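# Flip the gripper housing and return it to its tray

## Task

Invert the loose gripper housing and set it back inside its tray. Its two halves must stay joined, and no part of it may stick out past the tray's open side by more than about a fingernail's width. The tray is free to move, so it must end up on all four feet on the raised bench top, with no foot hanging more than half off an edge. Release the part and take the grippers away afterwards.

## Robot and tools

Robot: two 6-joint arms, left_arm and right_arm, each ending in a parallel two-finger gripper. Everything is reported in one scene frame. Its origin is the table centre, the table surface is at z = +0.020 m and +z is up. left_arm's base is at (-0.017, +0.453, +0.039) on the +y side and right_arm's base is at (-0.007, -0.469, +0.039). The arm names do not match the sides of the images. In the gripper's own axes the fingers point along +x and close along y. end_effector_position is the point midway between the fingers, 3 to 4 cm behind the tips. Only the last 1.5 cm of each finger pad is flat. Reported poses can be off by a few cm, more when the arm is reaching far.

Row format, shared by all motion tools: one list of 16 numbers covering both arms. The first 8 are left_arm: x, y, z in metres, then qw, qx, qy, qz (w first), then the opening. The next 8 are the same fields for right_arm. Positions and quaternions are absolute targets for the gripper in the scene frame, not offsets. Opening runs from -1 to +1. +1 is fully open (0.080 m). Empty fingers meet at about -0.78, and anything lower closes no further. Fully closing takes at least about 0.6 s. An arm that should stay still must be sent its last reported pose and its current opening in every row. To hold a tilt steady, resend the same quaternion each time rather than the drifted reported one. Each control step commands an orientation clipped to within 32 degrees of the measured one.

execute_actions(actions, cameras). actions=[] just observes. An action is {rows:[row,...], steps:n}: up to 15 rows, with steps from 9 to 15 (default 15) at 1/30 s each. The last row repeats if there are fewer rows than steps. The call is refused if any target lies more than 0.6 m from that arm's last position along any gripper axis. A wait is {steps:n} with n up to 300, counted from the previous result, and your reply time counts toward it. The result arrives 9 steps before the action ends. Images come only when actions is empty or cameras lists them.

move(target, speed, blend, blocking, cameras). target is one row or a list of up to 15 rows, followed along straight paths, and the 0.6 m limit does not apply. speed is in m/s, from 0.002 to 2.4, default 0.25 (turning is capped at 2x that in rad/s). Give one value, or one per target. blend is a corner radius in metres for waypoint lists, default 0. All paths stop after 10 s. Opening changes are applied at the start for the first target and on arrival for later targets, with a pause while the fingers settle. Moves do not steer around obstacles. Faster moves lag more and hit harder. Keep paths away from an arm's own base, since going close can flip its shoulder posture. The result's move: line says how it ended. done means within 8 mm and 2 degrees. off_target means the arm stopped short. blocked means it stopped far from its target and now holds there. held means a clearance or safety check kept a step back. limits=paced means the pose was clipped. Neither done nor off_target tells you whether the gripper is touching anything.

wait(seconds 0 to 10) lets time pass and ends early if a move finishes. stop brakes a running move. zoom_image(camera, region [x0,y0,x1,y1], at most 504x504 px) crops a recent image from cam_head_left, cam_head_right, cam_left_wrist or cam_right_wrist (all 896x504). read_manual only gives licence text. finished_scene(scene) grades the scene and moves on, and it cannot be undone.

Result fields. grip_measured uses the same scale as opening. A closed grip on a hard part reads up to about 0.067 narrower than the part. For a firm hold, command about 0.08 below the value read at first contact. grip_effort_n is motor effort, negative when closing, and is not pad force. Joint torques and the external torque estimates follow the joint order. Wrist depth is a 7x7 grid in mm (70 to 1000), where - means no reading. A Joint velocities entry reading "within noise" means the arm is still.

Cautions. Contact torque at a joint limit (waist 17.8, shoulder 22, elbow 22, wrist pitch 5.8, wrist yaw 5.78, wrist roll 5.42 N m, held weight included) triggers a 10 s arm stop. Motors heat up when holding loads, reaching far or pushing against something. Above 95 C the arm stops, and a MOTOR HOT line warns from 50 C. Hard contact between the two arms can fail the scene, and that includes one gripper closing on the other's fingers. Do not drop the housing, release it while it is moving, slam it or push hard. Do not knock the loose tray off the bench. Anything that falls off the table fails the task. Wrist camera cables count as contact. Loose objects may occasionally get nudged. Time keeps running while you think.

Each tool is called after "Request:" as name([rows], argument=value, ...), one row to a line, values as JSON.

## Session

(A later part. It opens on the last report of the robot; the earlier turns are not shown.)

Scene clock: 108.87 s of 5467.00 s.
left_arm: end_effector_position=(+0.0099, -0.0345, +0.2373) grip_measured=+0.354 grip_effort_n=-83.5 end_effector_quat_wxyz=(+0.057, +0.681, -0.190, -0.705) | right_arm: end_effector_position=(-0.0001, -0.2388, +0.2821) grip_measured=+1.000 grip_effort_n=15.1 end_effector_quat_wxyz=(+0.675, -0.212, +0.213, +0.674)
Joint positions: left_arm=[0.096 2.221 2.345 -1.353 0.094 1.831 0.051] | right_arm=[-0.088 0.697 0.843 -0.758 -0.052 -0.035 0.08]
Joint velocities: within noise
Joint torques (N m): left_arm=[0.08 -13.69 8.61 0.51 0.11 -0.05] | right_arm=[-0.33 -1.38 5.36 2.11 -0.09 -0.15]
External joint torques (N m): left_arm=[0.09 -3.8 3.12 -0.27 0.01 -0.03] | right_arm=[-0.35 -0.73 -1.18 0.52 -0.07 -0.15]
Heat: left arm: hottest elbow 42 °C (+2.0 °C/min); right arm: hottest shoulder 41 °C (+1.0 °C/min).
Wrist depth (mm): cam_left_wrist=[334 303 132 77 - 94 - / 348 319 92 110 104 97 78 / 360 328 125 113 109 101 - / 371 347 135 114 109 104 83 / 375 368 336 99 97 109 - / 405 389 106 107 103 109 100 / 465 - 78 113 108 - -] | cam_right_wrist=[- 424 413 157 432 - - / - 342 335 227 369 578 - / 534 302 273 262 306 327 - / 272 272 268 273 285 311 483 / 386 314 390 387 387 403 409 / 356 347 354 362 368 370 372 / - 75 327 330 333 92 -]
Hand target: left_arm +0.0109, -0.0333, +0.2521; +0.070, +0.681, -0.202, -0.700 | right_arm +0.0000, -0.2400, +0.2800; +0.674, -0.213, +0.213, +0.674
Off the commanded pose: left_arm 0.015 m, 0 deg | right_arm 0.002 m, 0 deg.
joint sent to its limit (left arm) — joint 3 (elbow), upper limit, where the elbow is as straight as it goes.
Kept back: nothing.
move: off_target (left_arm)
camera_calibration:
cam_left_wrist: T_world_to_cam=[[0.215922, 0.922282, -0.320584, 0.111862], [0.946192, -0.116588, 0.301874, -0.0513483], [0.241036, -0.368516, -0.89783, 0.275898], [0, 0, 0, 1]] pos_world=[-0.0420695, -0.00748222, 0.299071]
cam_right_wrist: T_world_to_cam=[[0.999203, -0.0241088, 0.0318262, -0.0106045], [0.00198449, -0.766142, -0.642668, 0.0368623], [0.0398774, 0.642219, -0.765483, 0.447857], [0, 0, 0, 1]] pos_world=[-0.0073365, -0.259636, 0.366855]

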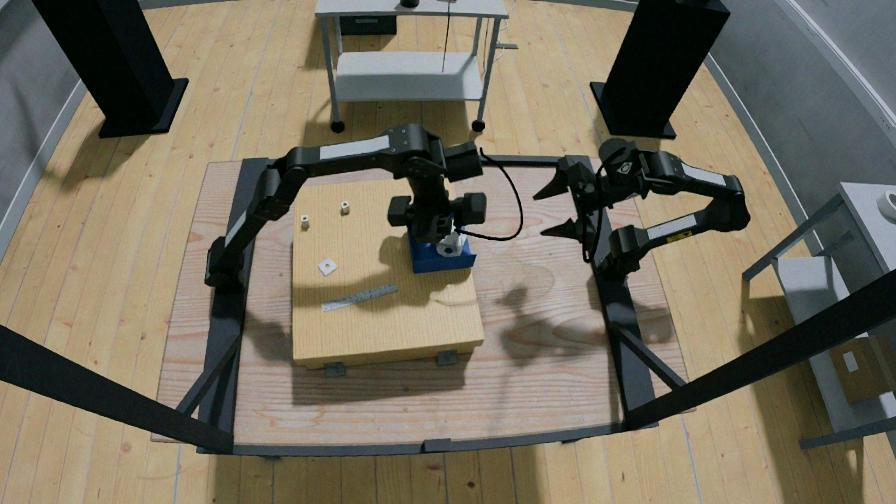

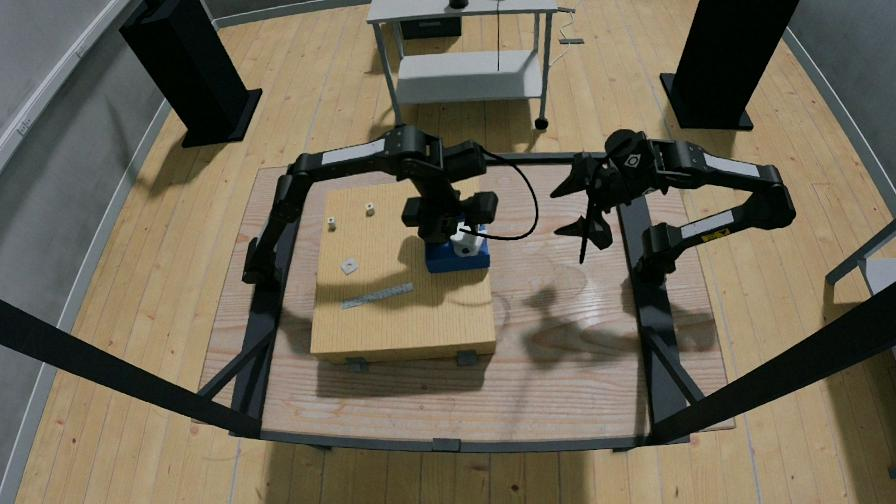

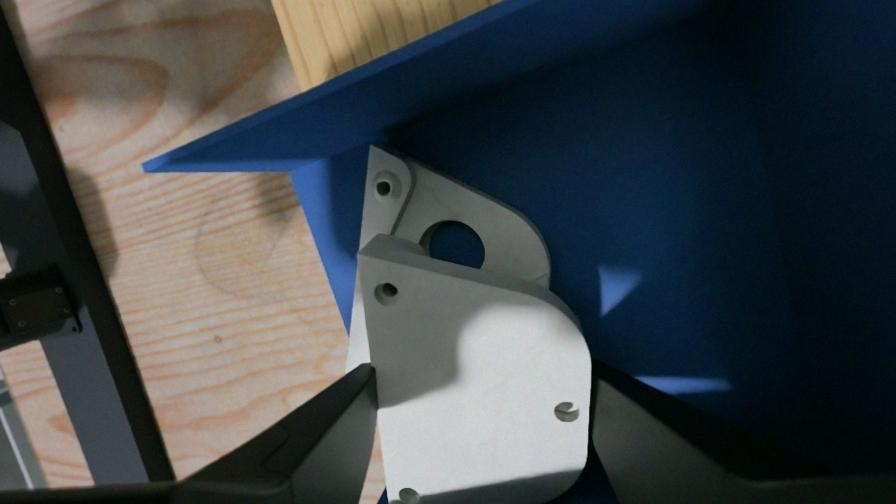

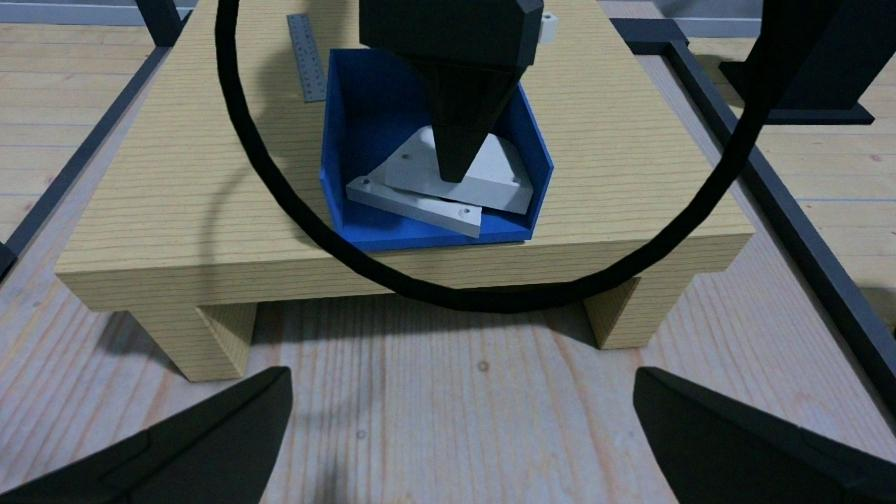

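Request:
move([
  [0.009,-0.026,0.262,0.0739,0.6765,-0.2060,-0.7031,0.25,0.0,-0.24,0.28,0.674,-0.213,0.213,0.674,1],
], speed=0.06)

Request:
zoom_image(camera="cam_left_wrist", region=[220, 0, 724, 504])

Request:
zoom_image(camera="cam_right_wrist", region=[270, 20, 570, 280])

Scene clock: 110.23 s of 5467.00 s.
left_arm: end_effector_position=(+0.0084, -0.0293, +0.2535) grip_measured=+0.354 grip_effort_n=-83.5 end_effector_quat_wxyz=(+0.067, +0.678, -0.202, -0.704) end_effector_velocity=(+0.000, +0.004, -0.005) end_effector_angular_velocity=(+0.023, -0.002, +0.007) | right_arm: end_effector_position=(-0.0001, -0.2388, +0.2821) grip_measured=+1.000 grip_effort_n=14.7 end_effector_quat_wxyz=(+0.675, -0.212, +0.213, +0.674)
Joint positions: left_arm=[0.096 2.183 2.34 -1.357 0.104 1.831 0.051] | right_arm=[-0.088 0.697 0.843 -0.758 -0.052 -0.035 0.08]
Joint velocities: left_arm=[-0.002 -0.002 -0.017 -0.007 -0.007 -0.007 0] | right_arm=[within noise]
Joint torques (N m): left_arm=[0.02 -13.12 6.18 0.55 0.32 -0.13] | right_arm=[-0.33 -1.38 5.35 2.1 -0.09 -0.15]
External joint torques (N m): left_arm=[0.04 -3.48 0.7 -0.27 0.21 -0.11] | right_arm=[-0.32 -0.7 -1.21 0.51 -0.08 -0.15]
Heat: left arm: hottest elbow 42 °C (+2.0 °C/min); right arm: hottest shoulder 41 °C (+0.0 °C/min).
Wrist depth (mm): cam_left_wrist=[365 334 152 139 100 98 108 / 372 348 152 106 118 110 110 / 391 369 145 131 123 112 113 / 400 384 347 135 126 116 114 / 385 406 367 99 127 121 118 / 484 416 106 107 103 124 100 / - - 78 113 109 - 93] | cam_right_wrist=[- 425 429 204 442 - - / - 345 326 250 370 556 - / 537 304 276 262 307 310 - / 271 271 275 280 294 307 484 / 385 316 393 403 398 402 410 / 355 346 353 363 364 371 371 / - 75 327 329 333 92 -]
Hand target: left_arm +0.0090, -0.0260, +0.2619; +0.074, +0.676, -0.206, -0.703 | right_arm +0.0000, -0.2400, +0.2800; +0.674, -0.213, +0.213, +0.674
Off the commanded pose: left_arm 0.009 m, 1 deg | right_arm 0.002 m, 0 deg.
Kept back: nothing.
move: off_target (left_arm)
camera_calibration:
cam_left_wrist: T_world_to_cam=[[0.216068, 0.911695, -0.349467, 0.119599], [0.947839, -0.109952, 0.299186, -0.0532597], [0.234341, -0.395883, -0.887897, 0.289461], [0, 0, 0, 1]] pos_world=[-0.0431926, -0.000301779, 0.314742]
cam_right_wrist: T_world_to_cam=[[0.999203, -0.0241088, 0.0318262, -0.0106045], [0.00198449, -0.766142, -0.642668, 0.0368623], [0.0398774, 0.642219, -0.765483, 0.447857], [0, 0, 0, 1]] pos_world=[-0.0073365, -0.259636, 0.366855]

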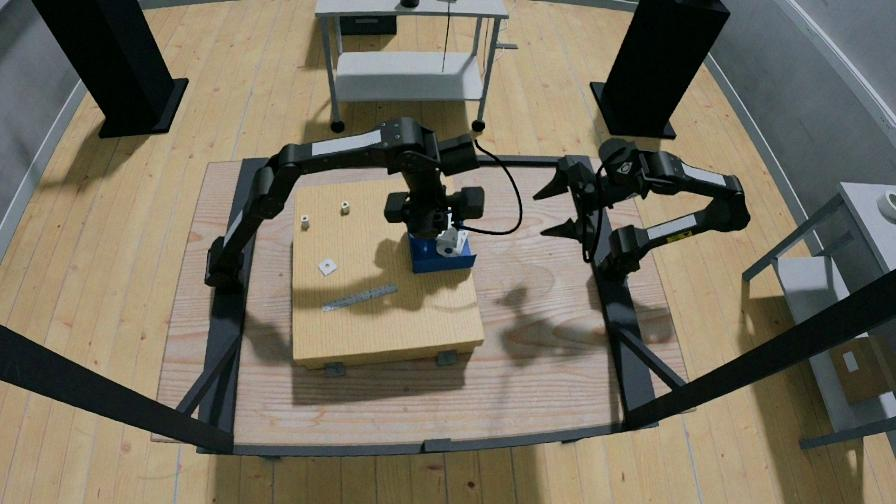

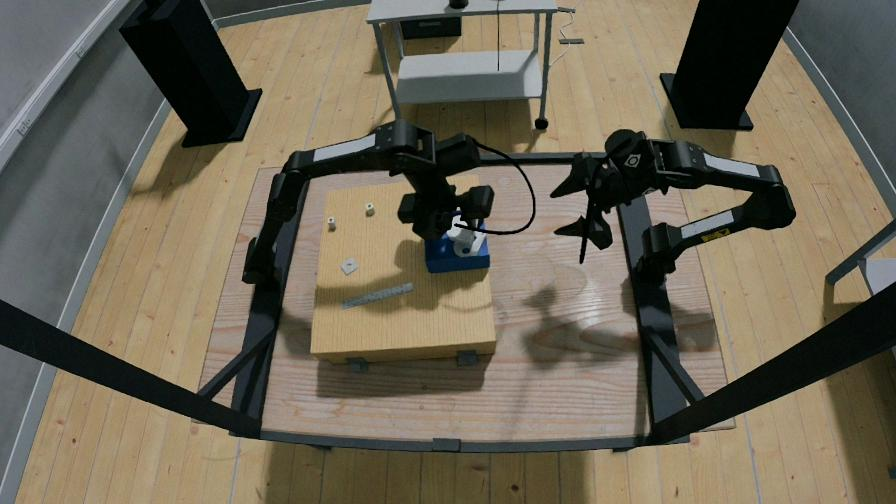

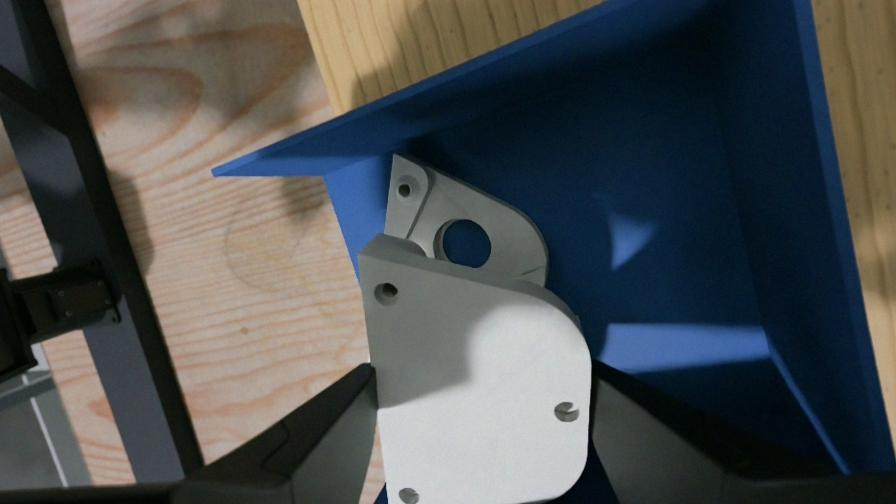

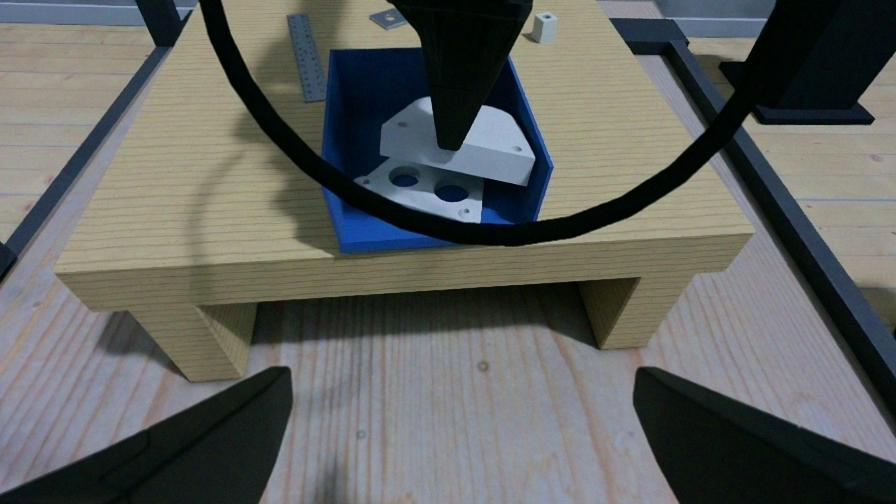

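Scaled by 1.000.

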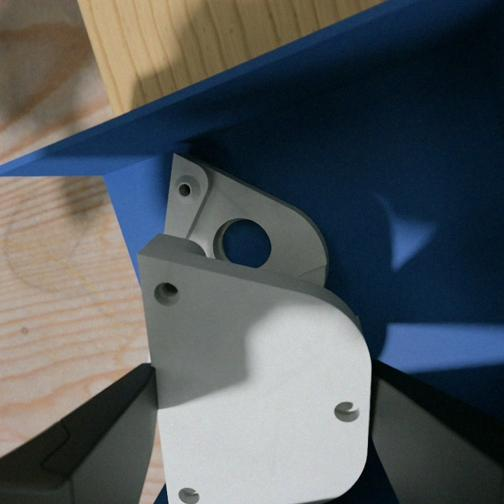

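Scaled by 1.680 from the camera's 896x504 image, which has a finer 1280x720 frame.

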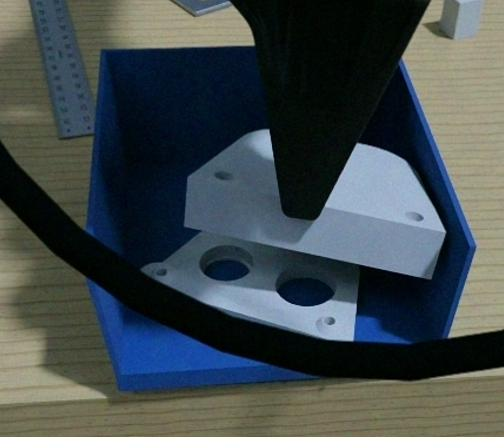

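Request:
move([
  [-0.0096,-0.0345,0.2545,0.0401,0.6568,-0.2620,-0.7060,0.25,0.0,-0.24,0.28,0.674,-0.213,0.213,0.674,1],
], speed=0.06)

Request:
zoom_image(camera="cam_left_wrist", region=[220, 0, 724, 504])

Request:
zoom_image(camera="cam_right_wrist", region=[270, 20, 570, 280])

Scene clock: 112.87 s of 5467.00 s.
left_arm: end_effector_position=(-0.0067, -0.0366, +0.2463) grip_measured=+0.354 grip_effort_n=-83.5 end_effector_quat_wxyz=(+0.037, +0.659, -0.252, -0.708) | right_arm: end_effector_position=(-0.0001, -0.2388, +0.2821) grip_measured=+1.000 grip_effort_n=14.7 end_effector_quat_wxyz=(+0.675, -0.212, +0.213, +0.674)
Joint positions: left_arm=[0.08 2.179 2.293 -1.296 0.155 1.921 0.051] | right_arm=[-0.088 0.697 0.843 -0.758 -0.052 -0.035 0.08]
Joint velocities: within noise
Joint torques (N m): left_arm=[-0.35 -13.19 6.12 0.82 0.34 0.11] | right_arm=[-0.33 -1.37 5.37 2.11 -0.09 -0.15]
External joint torques (N m): left_arm=[-0.41 -3.35 0.48 -0.03 0.21 0.13] | right_arm=[-0.32 -0.65 -1.24 0.51 -0.08 -0.16]
Heat: left arm: hottest elbow 42 °C (+2.0 °C/min), its shoulder heating fast: 40 °C (+30.3 °C/min); right arm: hottest shoulder 40 °C (-2.0 °C/min). Heating fast: the left arm's shoulder motor: a push or a pull is the cause, and it goes on while you think. Ease it with your next call, before anything else.
Wrist depth (mm): cam_left_wrist=[378 338 147 133 122 - 100 / 389 352 153 139 108 102 101 / 391 372 324 123 115 107 - / 420 395 122 124 119 108 94 / 421 403 368 99 119 113 105 / 358 409 106 107 103 115 107 / 501 - 78 112 109 - -] | cam_right_wrist=[- 408 413 201 444 - - / - 355 336 230 368 610 - / 535 302 272 252 280 328 - / 272 271 271 267 290 307 487 / 387 315 392 406 396 402 413 / 356 346 353 364 365 372 371 / - 75 327 330 331 92 -]
Hand target: left_arm -0.0096, -0.0345, +0.2545; +0.040, +0.657, -0.262, -0.706 | right_arm +0.0000, -0.2399, +0.2800; +0.674, -0.213, +0.213, +0.674
Off the commanded pose: left_arm 0.009 m, 1 deg | right_arm 0.002 m, 0 deg.
Kept back: nothing.
move: off_target (left_arm)
camera_calibration:
cam_left_wrist: T_world_to_cam=[[0.317115, 0.868745, -0.380422, 0.133754], [0.932394, -0.21223, 0.292575, -0.0398456], [0.173436, -0.447483, -0.877313, 0.278878], [0, 0, 0, 1]] pos_world=[-0.0536312, 0.000138404, 0.307204]
cam_right_wrist: T_world_to_cam=[[0.999203, -0.0241088, 0.0318262, -0.0106045], [0.00198449, -0.766142, -0.642668, 0.0368623], [0.0398774, 0.642219, -0.765483, 0.447857], [0, 0, 0, 1]] pos_world=[-0.0073365, -0.259636, 0.366855]

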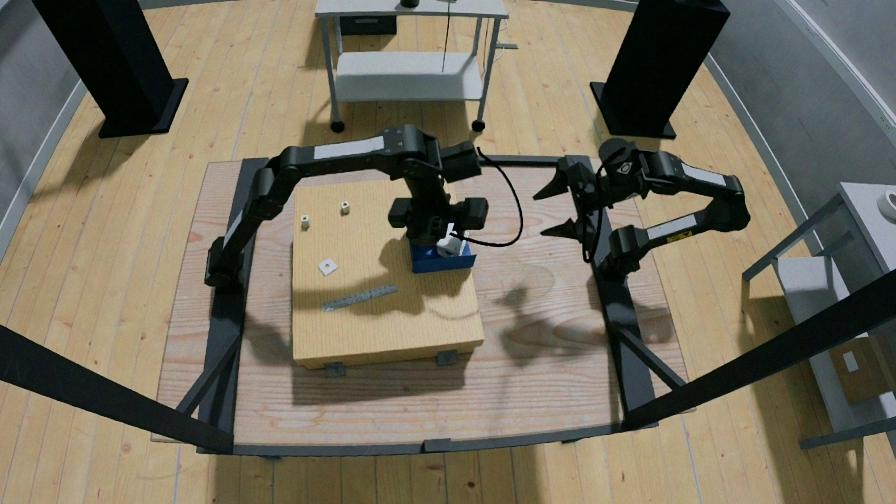

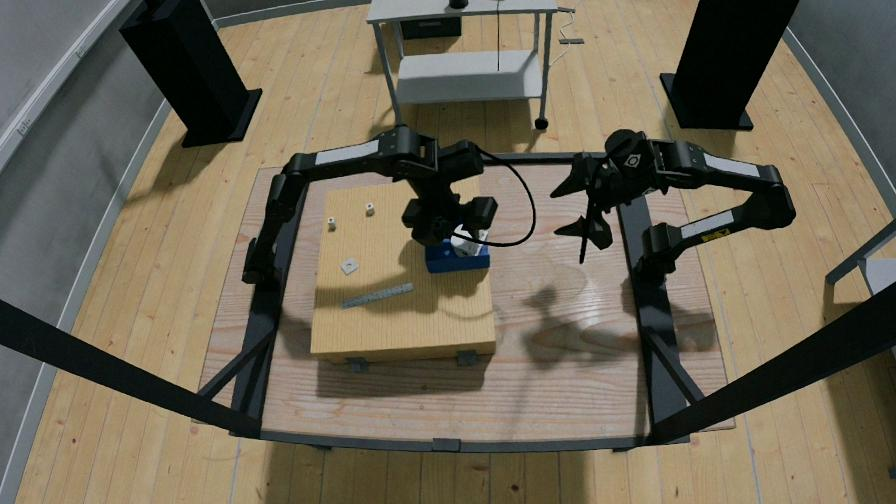

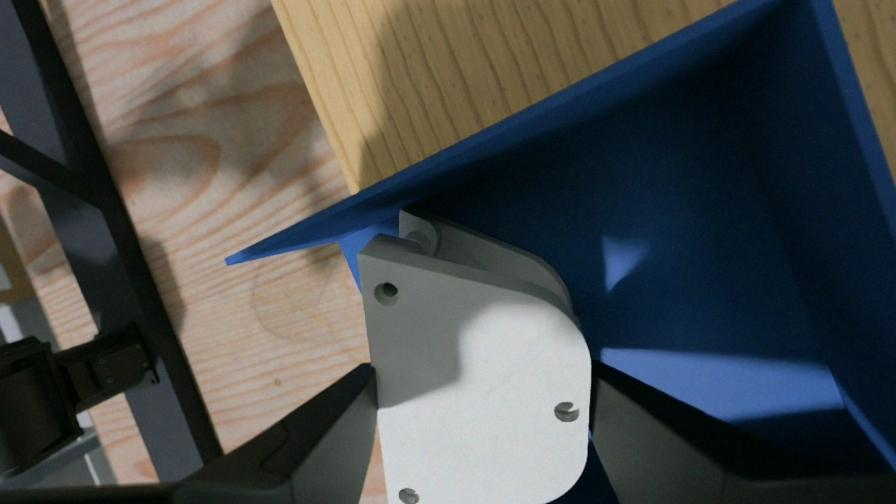

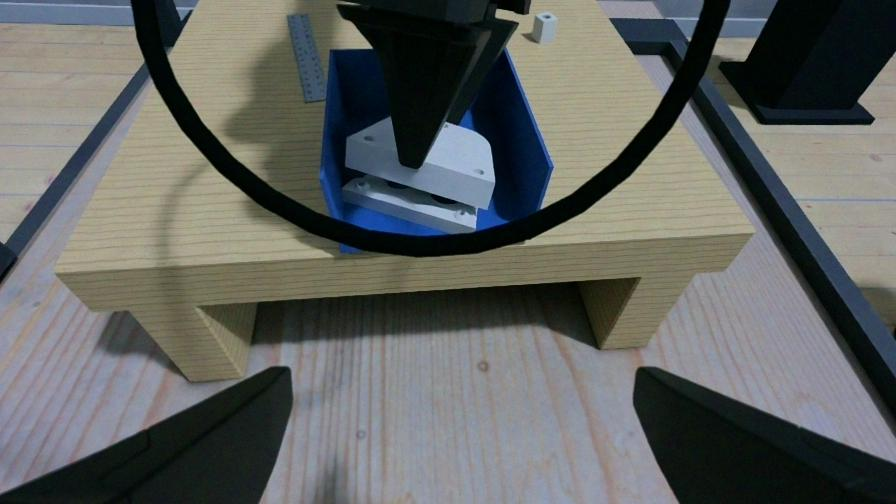

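Scaled by 1.000.

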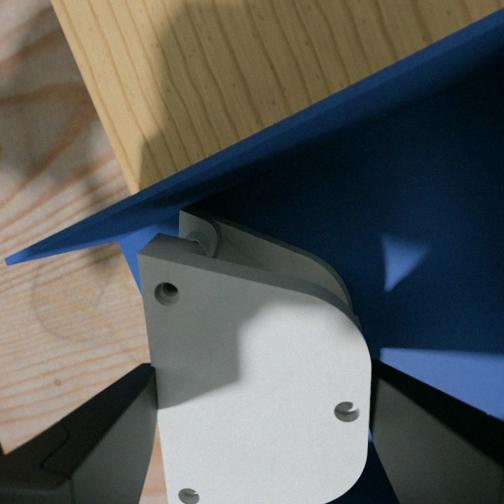

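Scaled by 1.680 from the camera's 896x504 image, which has a finer 1280x720 frame.

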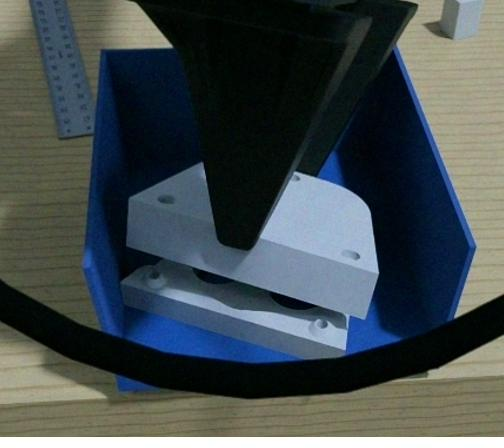

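Request:
move([
  [-0.0195,-0.0310,0.2535,0.0696,0.6711,-0.2226,-0.7037,0.25,0.0,-0.24,0.28,0.674,-0.213,0.213,0.674,1],
], speed=0.06)

Request:
zoom_image(camera="cam_left_wrist", region=[220, 0, 724, 504])

Request:
zoom_image(camera="cam_right_wrist", region=[270, 20, 570, 280])

Scene clock: 115.83 s of 5467.00 s.
left_arm: end_effector_position=(-0.0160, -0.0333, +0.2462) grip_measured=+0.354 grip_effort_n=-83.5 end_effector_quat_wxyz=(+0.065, +0.673, -0.216, -0.704) | right_arm: end_effector_position=(-0.0001, -0.2388, +0.2821) grip_measured=+1.000 grip_effort_n=15.1 end_effector_quat_wxyz=(+0.675, -0.212, +0.213, +0.674)
Joint positions: left_arm=[0.044 2.157 2.259 -1.282 0.099 1.803 0.051] | right_arm=[-0.088 0.697 0.843 -0.758 -0.052 -0.035 0.08]
Joint velocities: within noise
Joint torques (N m): left_arm=[-0.68 -12.84 6.35 0.82 0.2 -0.17] | right_arm=[-0.33 -1.35 5.37 2.11 -0.1 -0.15]
External joint torques (N m): left_arm=[-0.65 -3.1 0.68 -0.04 0.1 -0.15] | right_arm=[-0.33 -0.76 -1.14 0.52 -0.08 -0.15]
Heat: left arm: hottest shoulder 42 °C (+9.0 °C/min); right arm: hottest shoulder 39 °C (-3.0 °C/min). Heating fast: the left arm's shoulder motor: a push or a pull is the cause, and it goes on while you think. Ease it with your next call, before anything else.
Wrist depth (mm): cam_left_wrist=[366 331 145 132 120 111 103 / 376 344 151 137 125 114 102 / 390 361 326 142 114 107 - / 403 384 339 124 119 109 - / 379 398 362 99 119 114 - / 433 415 106 107 103 116 101 / - - 78 113 108 - -] | cam_right_wrist=[- 426 398 209 447 - - / - 353 337 275 369 618 - / 533 297 289 261 298 328 - / 271 268 267 267 290 307 486 / 385 315 394 402 395 403 410 / 355 345 353 364 367 371 372 / - 75 328 327 331 92 -]
Hand target: left_arm -0.0195, -0.0310, +0.2535; +0.070, +0.671, -0.223, -0.704 | right_arm +0.0000, -0.2399, +0.2800; +0.674, -0.213, +0.213, +0.674
Off the commanded pose: left_arm 0.008 m, 1 deg | right_arm 0.002 m, 0 deg.
Kept back: nothing.
move: done
camera_calibration:
cam_left_wrist: T_world_to_cam=[[0.236773, 0.899613, -0.366926, 0.130185], [0.946289, -0.12795, 0.296928, -0.0285095], [0.220172, -0.417523, -0.881589, 0.284589], [0, 0, 0, 1]] pos_world=[-0.0665045, -0.00194169, 0.307124]
cam_right_wrist: T_world_to_cam=[[0.999203, -0.0241088, 0.0318262, -0.0106045], [0.00198449, -0.766142, -0.642668, 0.0368623], [0.0398774, 0.642219, -0.765483, 0.447857], [0, 0, 0, 1]] pos_world=[-0.0073365, -0.259636, 0.366855]

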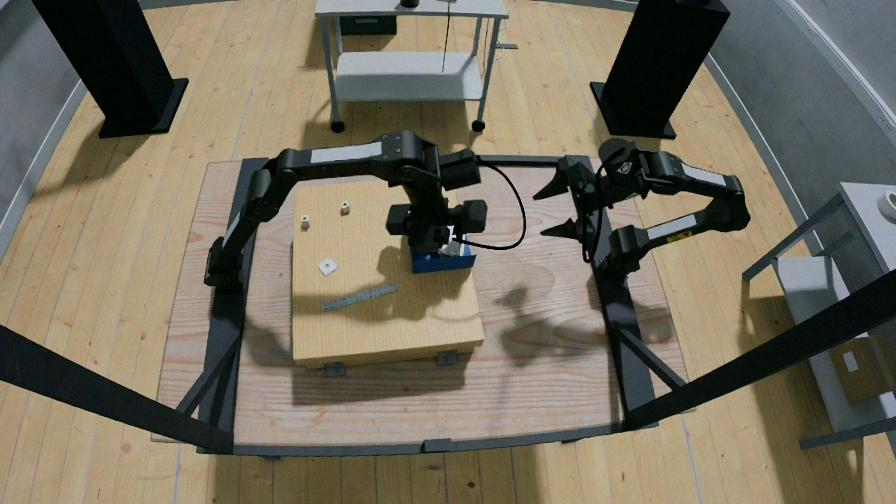

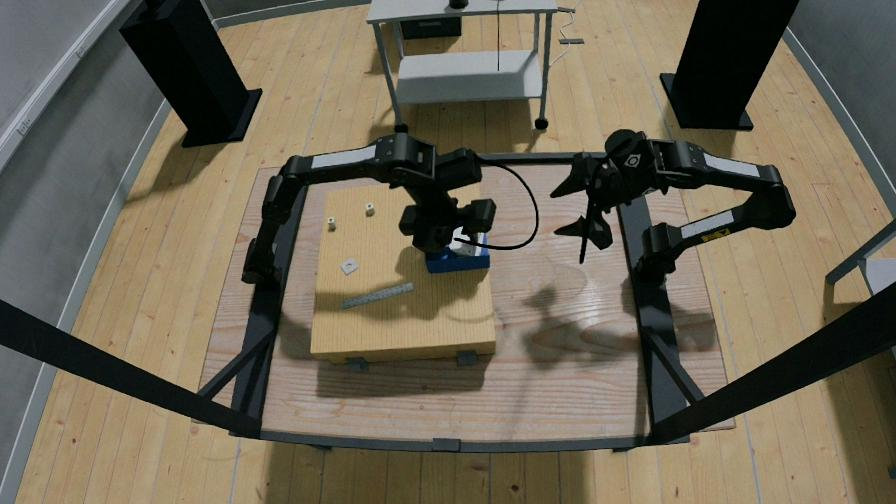

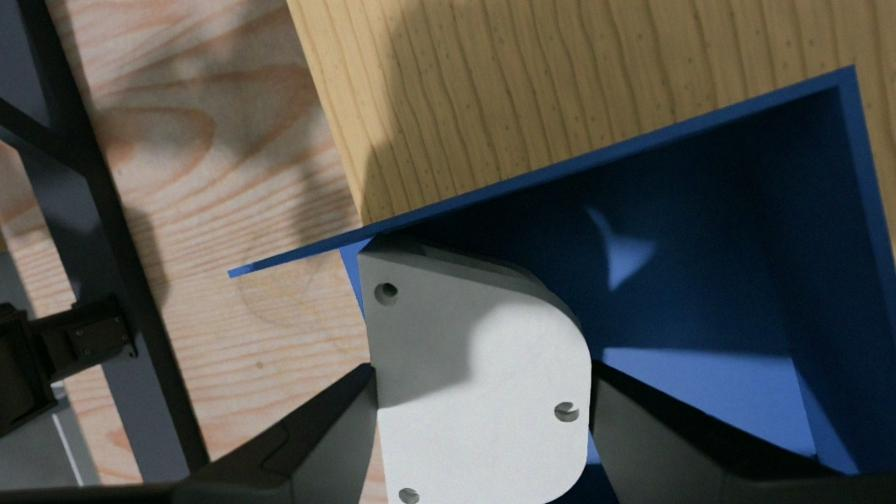

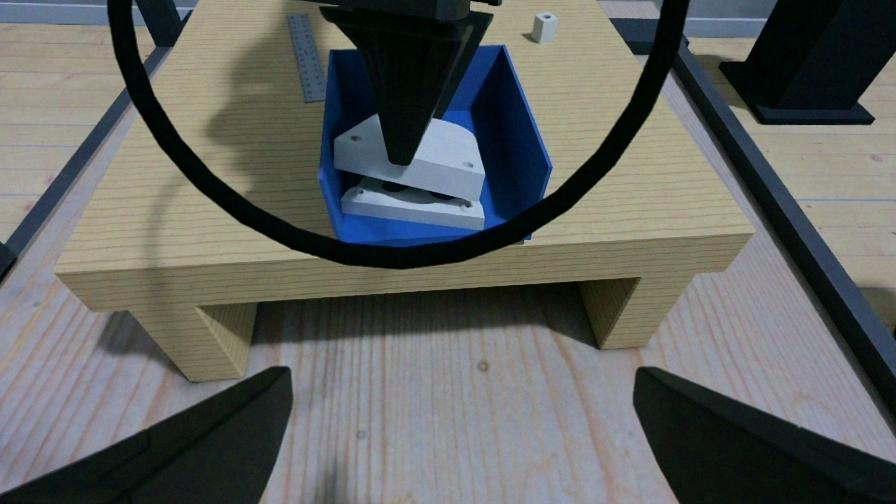

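Scaled by 1.000.

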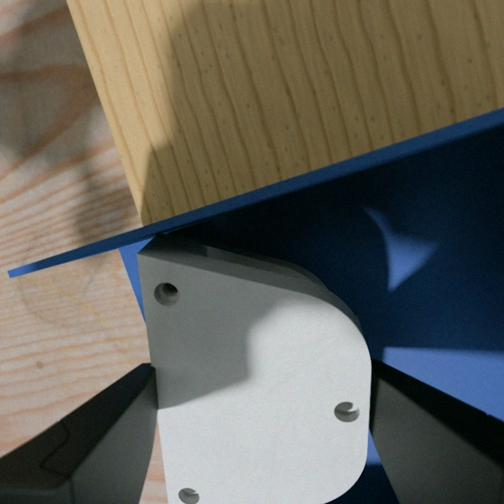

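Scaled by 1.680 from the camera's 896x504 image, which has a finer 1280x720 frame.

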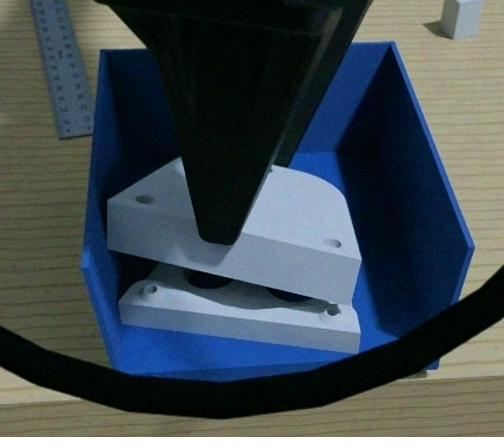

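Request:
move([
  [-0.0195,-0.0315,0.240,0.0696,0.6711,-0.2226,-0.7037,0.25,0.0,-0.24,0.28,0.674,-0.213,0.213,0.674,1],
], speed=0.04)

Request:
zoom_image(camera="cam_right_wrist", region=[270, 20, 570, 280])

Scene clock: 117.37 s of 5467.00 s.
left_arm: end_effector_position=(-0.0161, -0.0326, +0.2437) grip_measured=+0.354 grip_effort_n=-83.5 end_effector_quat_wxyz=(+0.073, +0.672, -0.225, -0.701) end_effector_velocity=(-0.002, +0.002, +0.001) end_effector_angular_velocity=(-0.003, +0.004, -0.012) | right_arm: end_effector_position=(-0.0001, -0.2388, +0.2821) grip_measured=+1.000 grip_effort_n=15.1 end_effector_quat_wxyz=(+0.675, -0.212, +0.213, +0.674)
Joint positions: left_arm=[0.044 2.117 2.176 -1.215 0.098 1.802 0.051] | right_arm=[-0.088 0.697 0.843 -0.758 -0.052 -0.035 0.08]
Joint velocities: left_arm=[-0.002 -0.012 -0.017 0.007 0.007 0.007 0] | right_arm=[within noise]
Joint torques (N m): left_arm=[-0.71 -10.52 5.12 0.9 0.22 -0.16] | right_arm=[-0.3 -1.35 5.35 2.1 -0.1 -0.15]
External joint torques (N m): left_arm=[-0.69 -1.04 -0.59 0 0.11 -0.14] | right_arm=[-0.31 -0.71 -1.16 0.53 -0.07 -0.15]
Heat: left arm: hottest shoulder 43 °C (+10.1 °C/min); right arm: hottest shoulder 39 °C (-3.0 °C/min). Heating fast: the left arm's shoulder motor: a push or a pull is the cause, and it goes on while you think. Ease it with your next call, before anything else.
Wrist depth (mm): cam_left_wrist=[375 338 146 132 119 109 101 / 381 356 152 136 124 112 100 / 405 371 331 141 113 106 - / 459 397 347 126 119 109 88 / 370 407 372 99 117 114 - / 487 422 106 105 103 116 105 / - - 78 113 108 - -] | cam_right_wrist=[- 425 398 209 445 - - / - 353 335 282 354 613 - / 533 296 280 257 298 327 - / 271 272 271 279 290 307 487 / 387 314 396 406 397 402 411 / 354 349 354 363 366 369 372 / - 75 327 331 332 92 -]
Hand target: left_arm -0.0195, -0.0314, +0.2400; +0.069, +0.671, -0.222, -0.704 | right_arm +0.0000, -0.2399, +0.2800; +0.674, -0.213, +0.213, +0.674
Off the commanded pose: left_arm 0.005 m, 1 deg | right_arm 0.002 m, 0 deg.
Kept back: nothing.
move: done
camera_calibration:
cam_left_wrist: T_world_to_cam=[[0.236339, 0.890632, -0.388483, 0.133733], [0.946169, -0.119947, 0.300628, -0.0282183], [0.221152, -0.438621, -0.871036, 0.279423], [0, 0, 0, 1]] pos_world=[-0.0667019, 0.0000689333, 0.303823]
cam_right_wrist: T_world_to_cam=[[0.999203, -0.0241088, 0.0318262, -0.0106045], [0.00198449, -0.766142, -0.642668, 0.0368623], [0.0398774, 0.642219, -0.765483, 0.447857], [0, 0, 0, 1]] pos_world=[-0.0073365, -0.259636, 0.366855]

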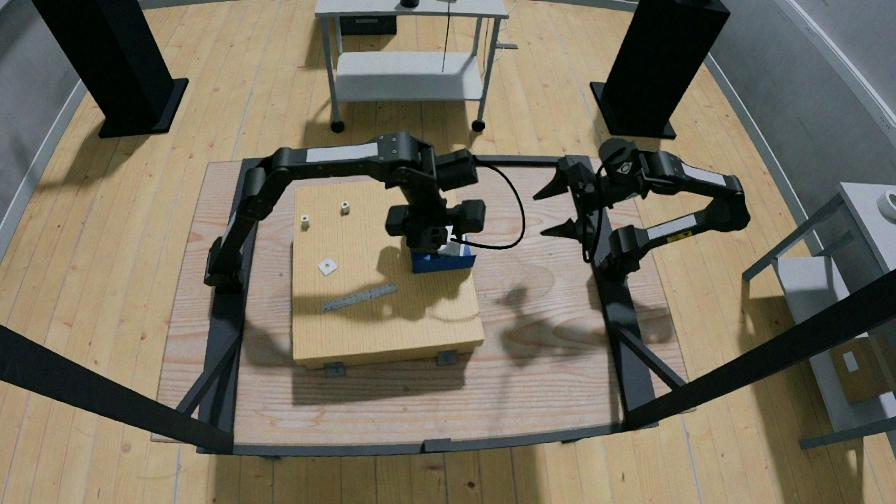

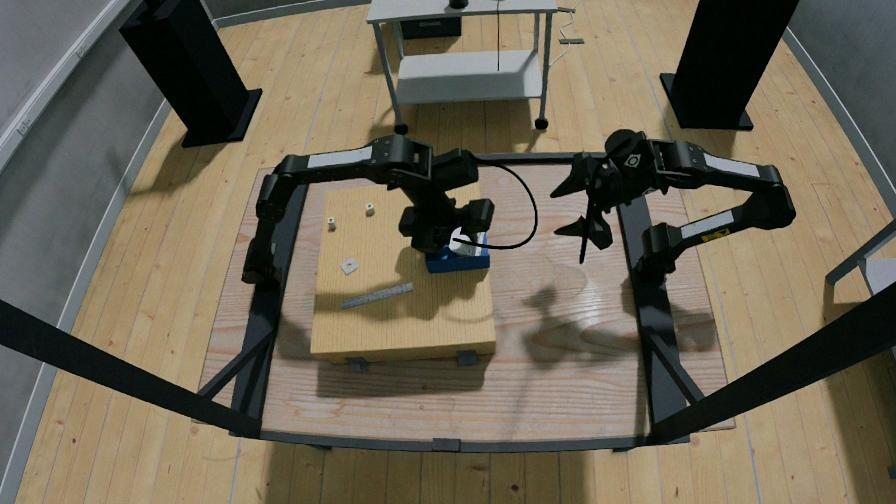

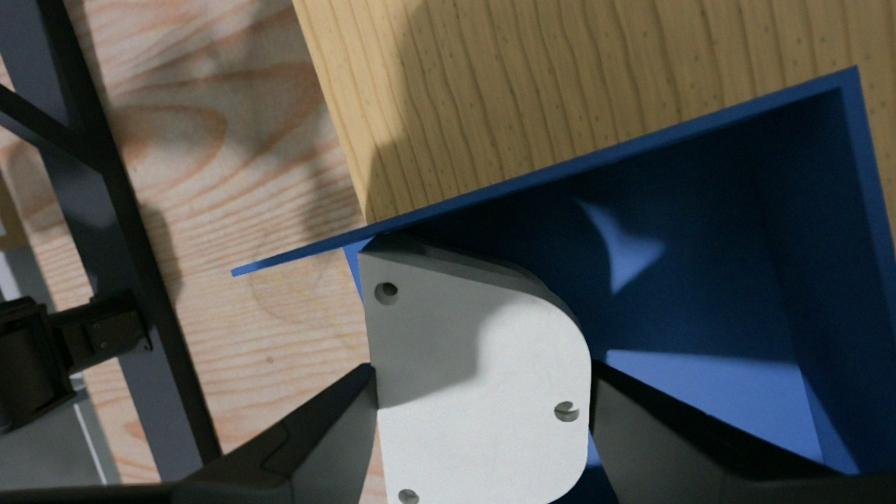

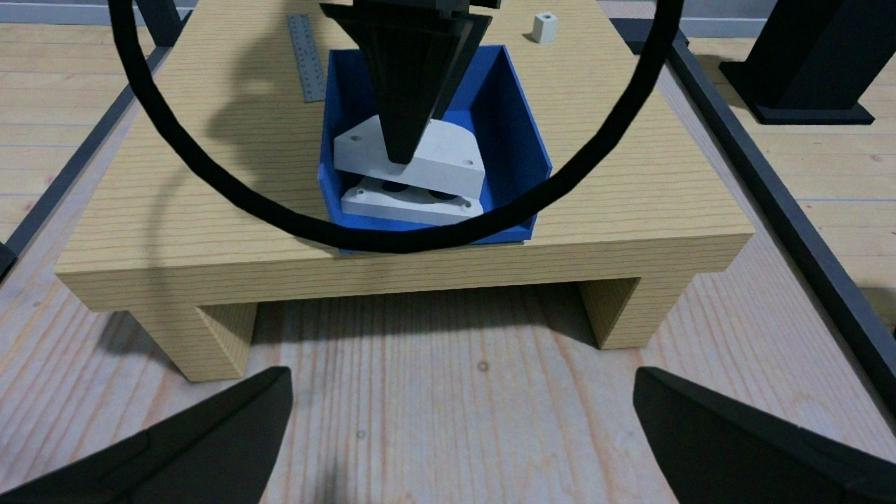

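Scaled by 1.680 from the camera's 896x504 image, which has a finer 1280x720 frame.

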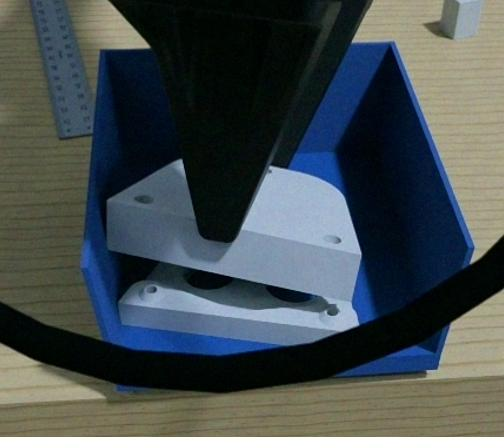

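Request:
move([
  [-0.0195,-0.0315,0.232,0.0696,0.6711,-0.2226,-0.7037,0.25,0.0,-0.24,0.28,0.674,-0.213,0.213,0.674,1],
], speed=0.04)

Request:
zoom_image(camera="cam_right_wrist", region=[270, 20, 570, 280])

Scene clock: 118.53 s of 5467.00 s.
left_arm: end_effector_position=(-0.0161, -0.0325, +0.2424) grip_measured=+0.354 grip_effort_n=-83.5 end_effector_quat_wxyz=(+0.079, +0.672, -0.230, -0.699) | right_arm: end_effector_position=(-0.0001, -0.2388, +0.2821) grip_measured=+1.000 grip_effort_n=14.7 end_effector_quat_wxyz=(+0.675, -0.212, +0.213, +0.674)
Joint positions: left_arm=[0.044 2.094 2.129 -1.174 0.098 1.802 0.051] | right_arm=[-0.088 0.697 0.843 -0.758 -0.052 -0.035 0.08]
Joint velocities: within noise
Joint torques (N m): left_arm=[-0.69 -8.94 4.71 0.89 0.2 -0.17] | right_arm=[-0.33 -1.37 5.38 2.1 -0.1 -0.15]
External joint torques (N m): left_arm=[-0.62 0.35 -0.97 0.01 0.1 -0.15] | right_arm=[-0.34 -0.73 -1.12 0.53 -0.07 -0.15]
Heat: left arm: hottest shoulder 43 °C (+10.1 °C/min); right arm: hottest shoulder 39 °C (-3.0 °C/min). Heating fast: the left arm's shoulder motor: a push or a pull is the cause, and it goes on while you think. Ease it with your next call, before anything else.
Wrist depth (mm): cam_left_wrist=[384 346 147 132 119 108 99 / 387 362 154 137 123 111 98 / 421 380 334 141 112 105 - / 478 402 358 125 118 109 95 / 366 415 379 99 116 113 - / 493 434 106 105 103 115 104 / - - 78 112 107 - 92] | cam_right_wrist=[- 425 412 210 443 - - / - 353 336 281 355 614 - / 534 296 267 255 299 328 - / 271 271 271 279 291 306 486 / 387 315 395 405 394 405 411 / 356 346 354 363 368 371 369 / - 75 326 329 331 92 -]
Hand target: left_arm -0.0195, -0.0314, +0.2321; +0.069, +0.671, -0.223, -0.704 | right_arm +0.0000, -0.2399, +0.2800; +0.674, -0.213, +0.213, +0.674
Off the commanded pose: left_arm 0.011 m, 1 deg | right_arm 0.002 m, 0 deg.
Kept back: nothing.
move: off_target (left_arm)
camera_calibration:
cam_left_wrist: T_world_to_cam=[[0.236574, 0.884109, -0.40297, 0.136403], [0.945994, -0.114979, 0.303109, -0.0281853], [0.221649, -0.452915, -0.863562, 0.276083], [0, 0, 0, 1]] pos_world=[-0.0667997, 0.00120668, 0.301924]
cam_right_wrist: T_world_to_cam=[[0.999203, -0.0241088, 0.0318262, -0.0106045], [0.00198449, -0.766142, -0.642668, 0.0368623], [0.0398774, 0.642219, -0.765483, 0.447857], [0, 0, 0, 1]] pos_world=[-0.0073365, -0.259636, 0.366855]

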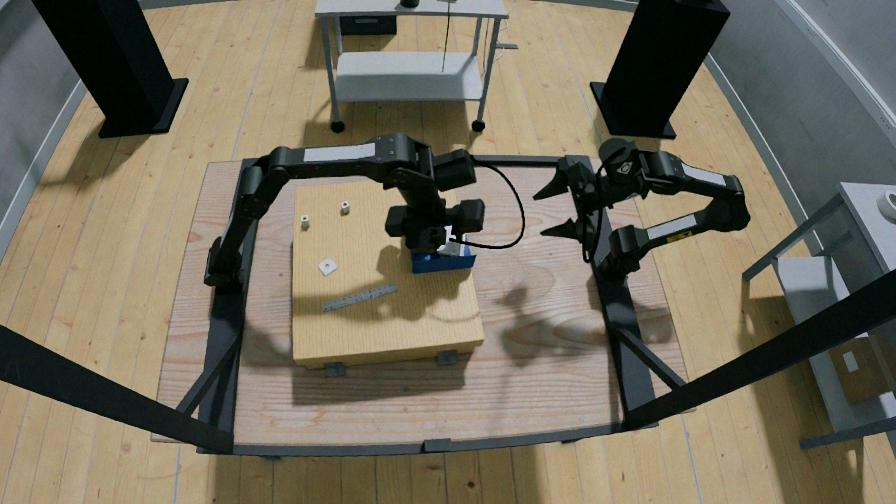

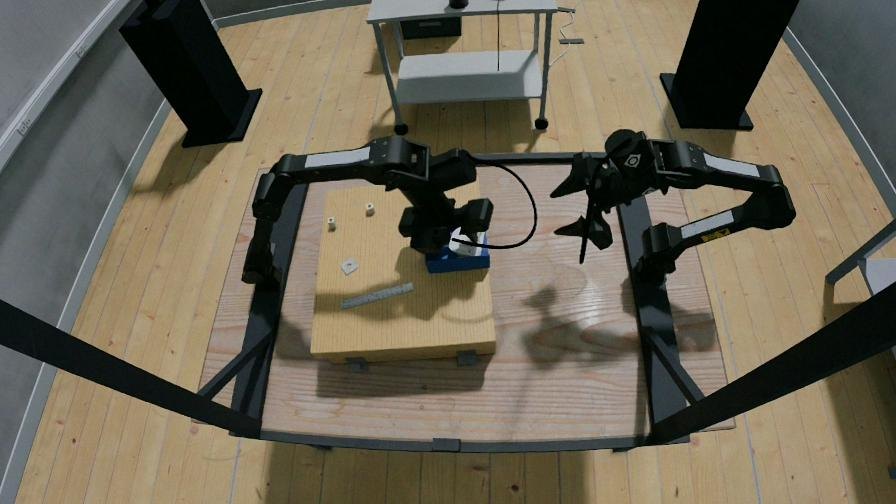

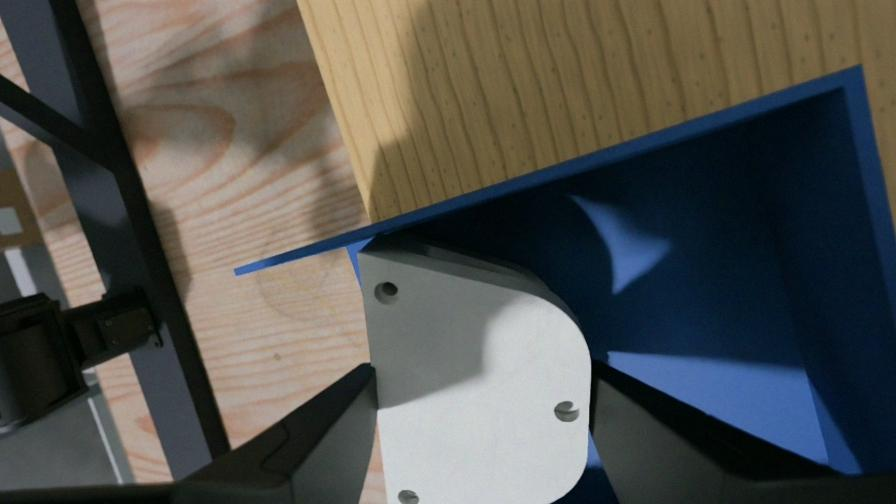

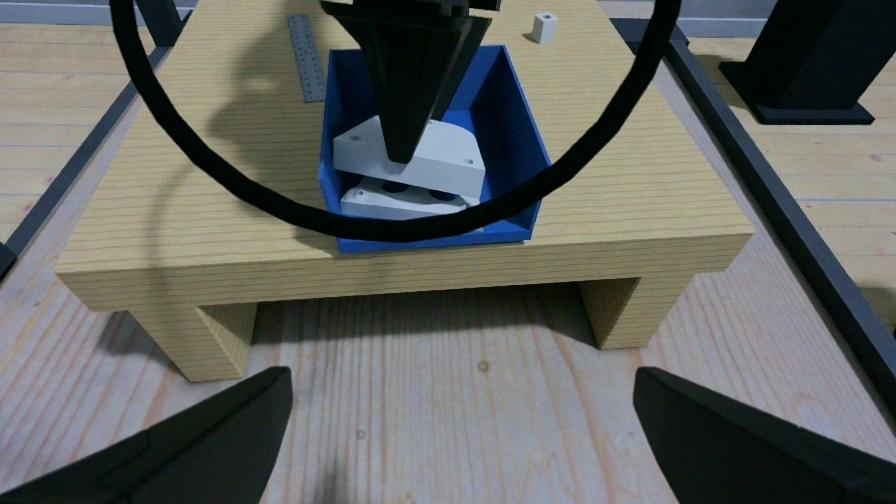

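Scaled by 1.680 from the camera's 896x504 image, which has a finer 1280x720 frame.

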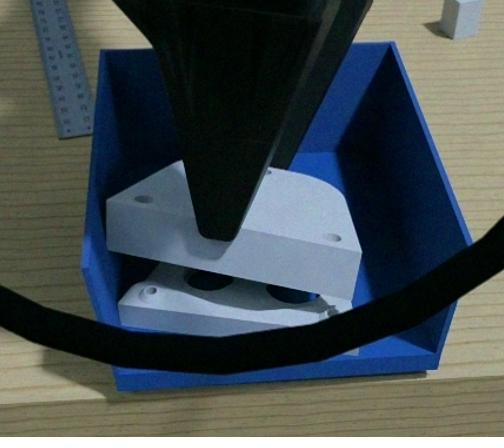

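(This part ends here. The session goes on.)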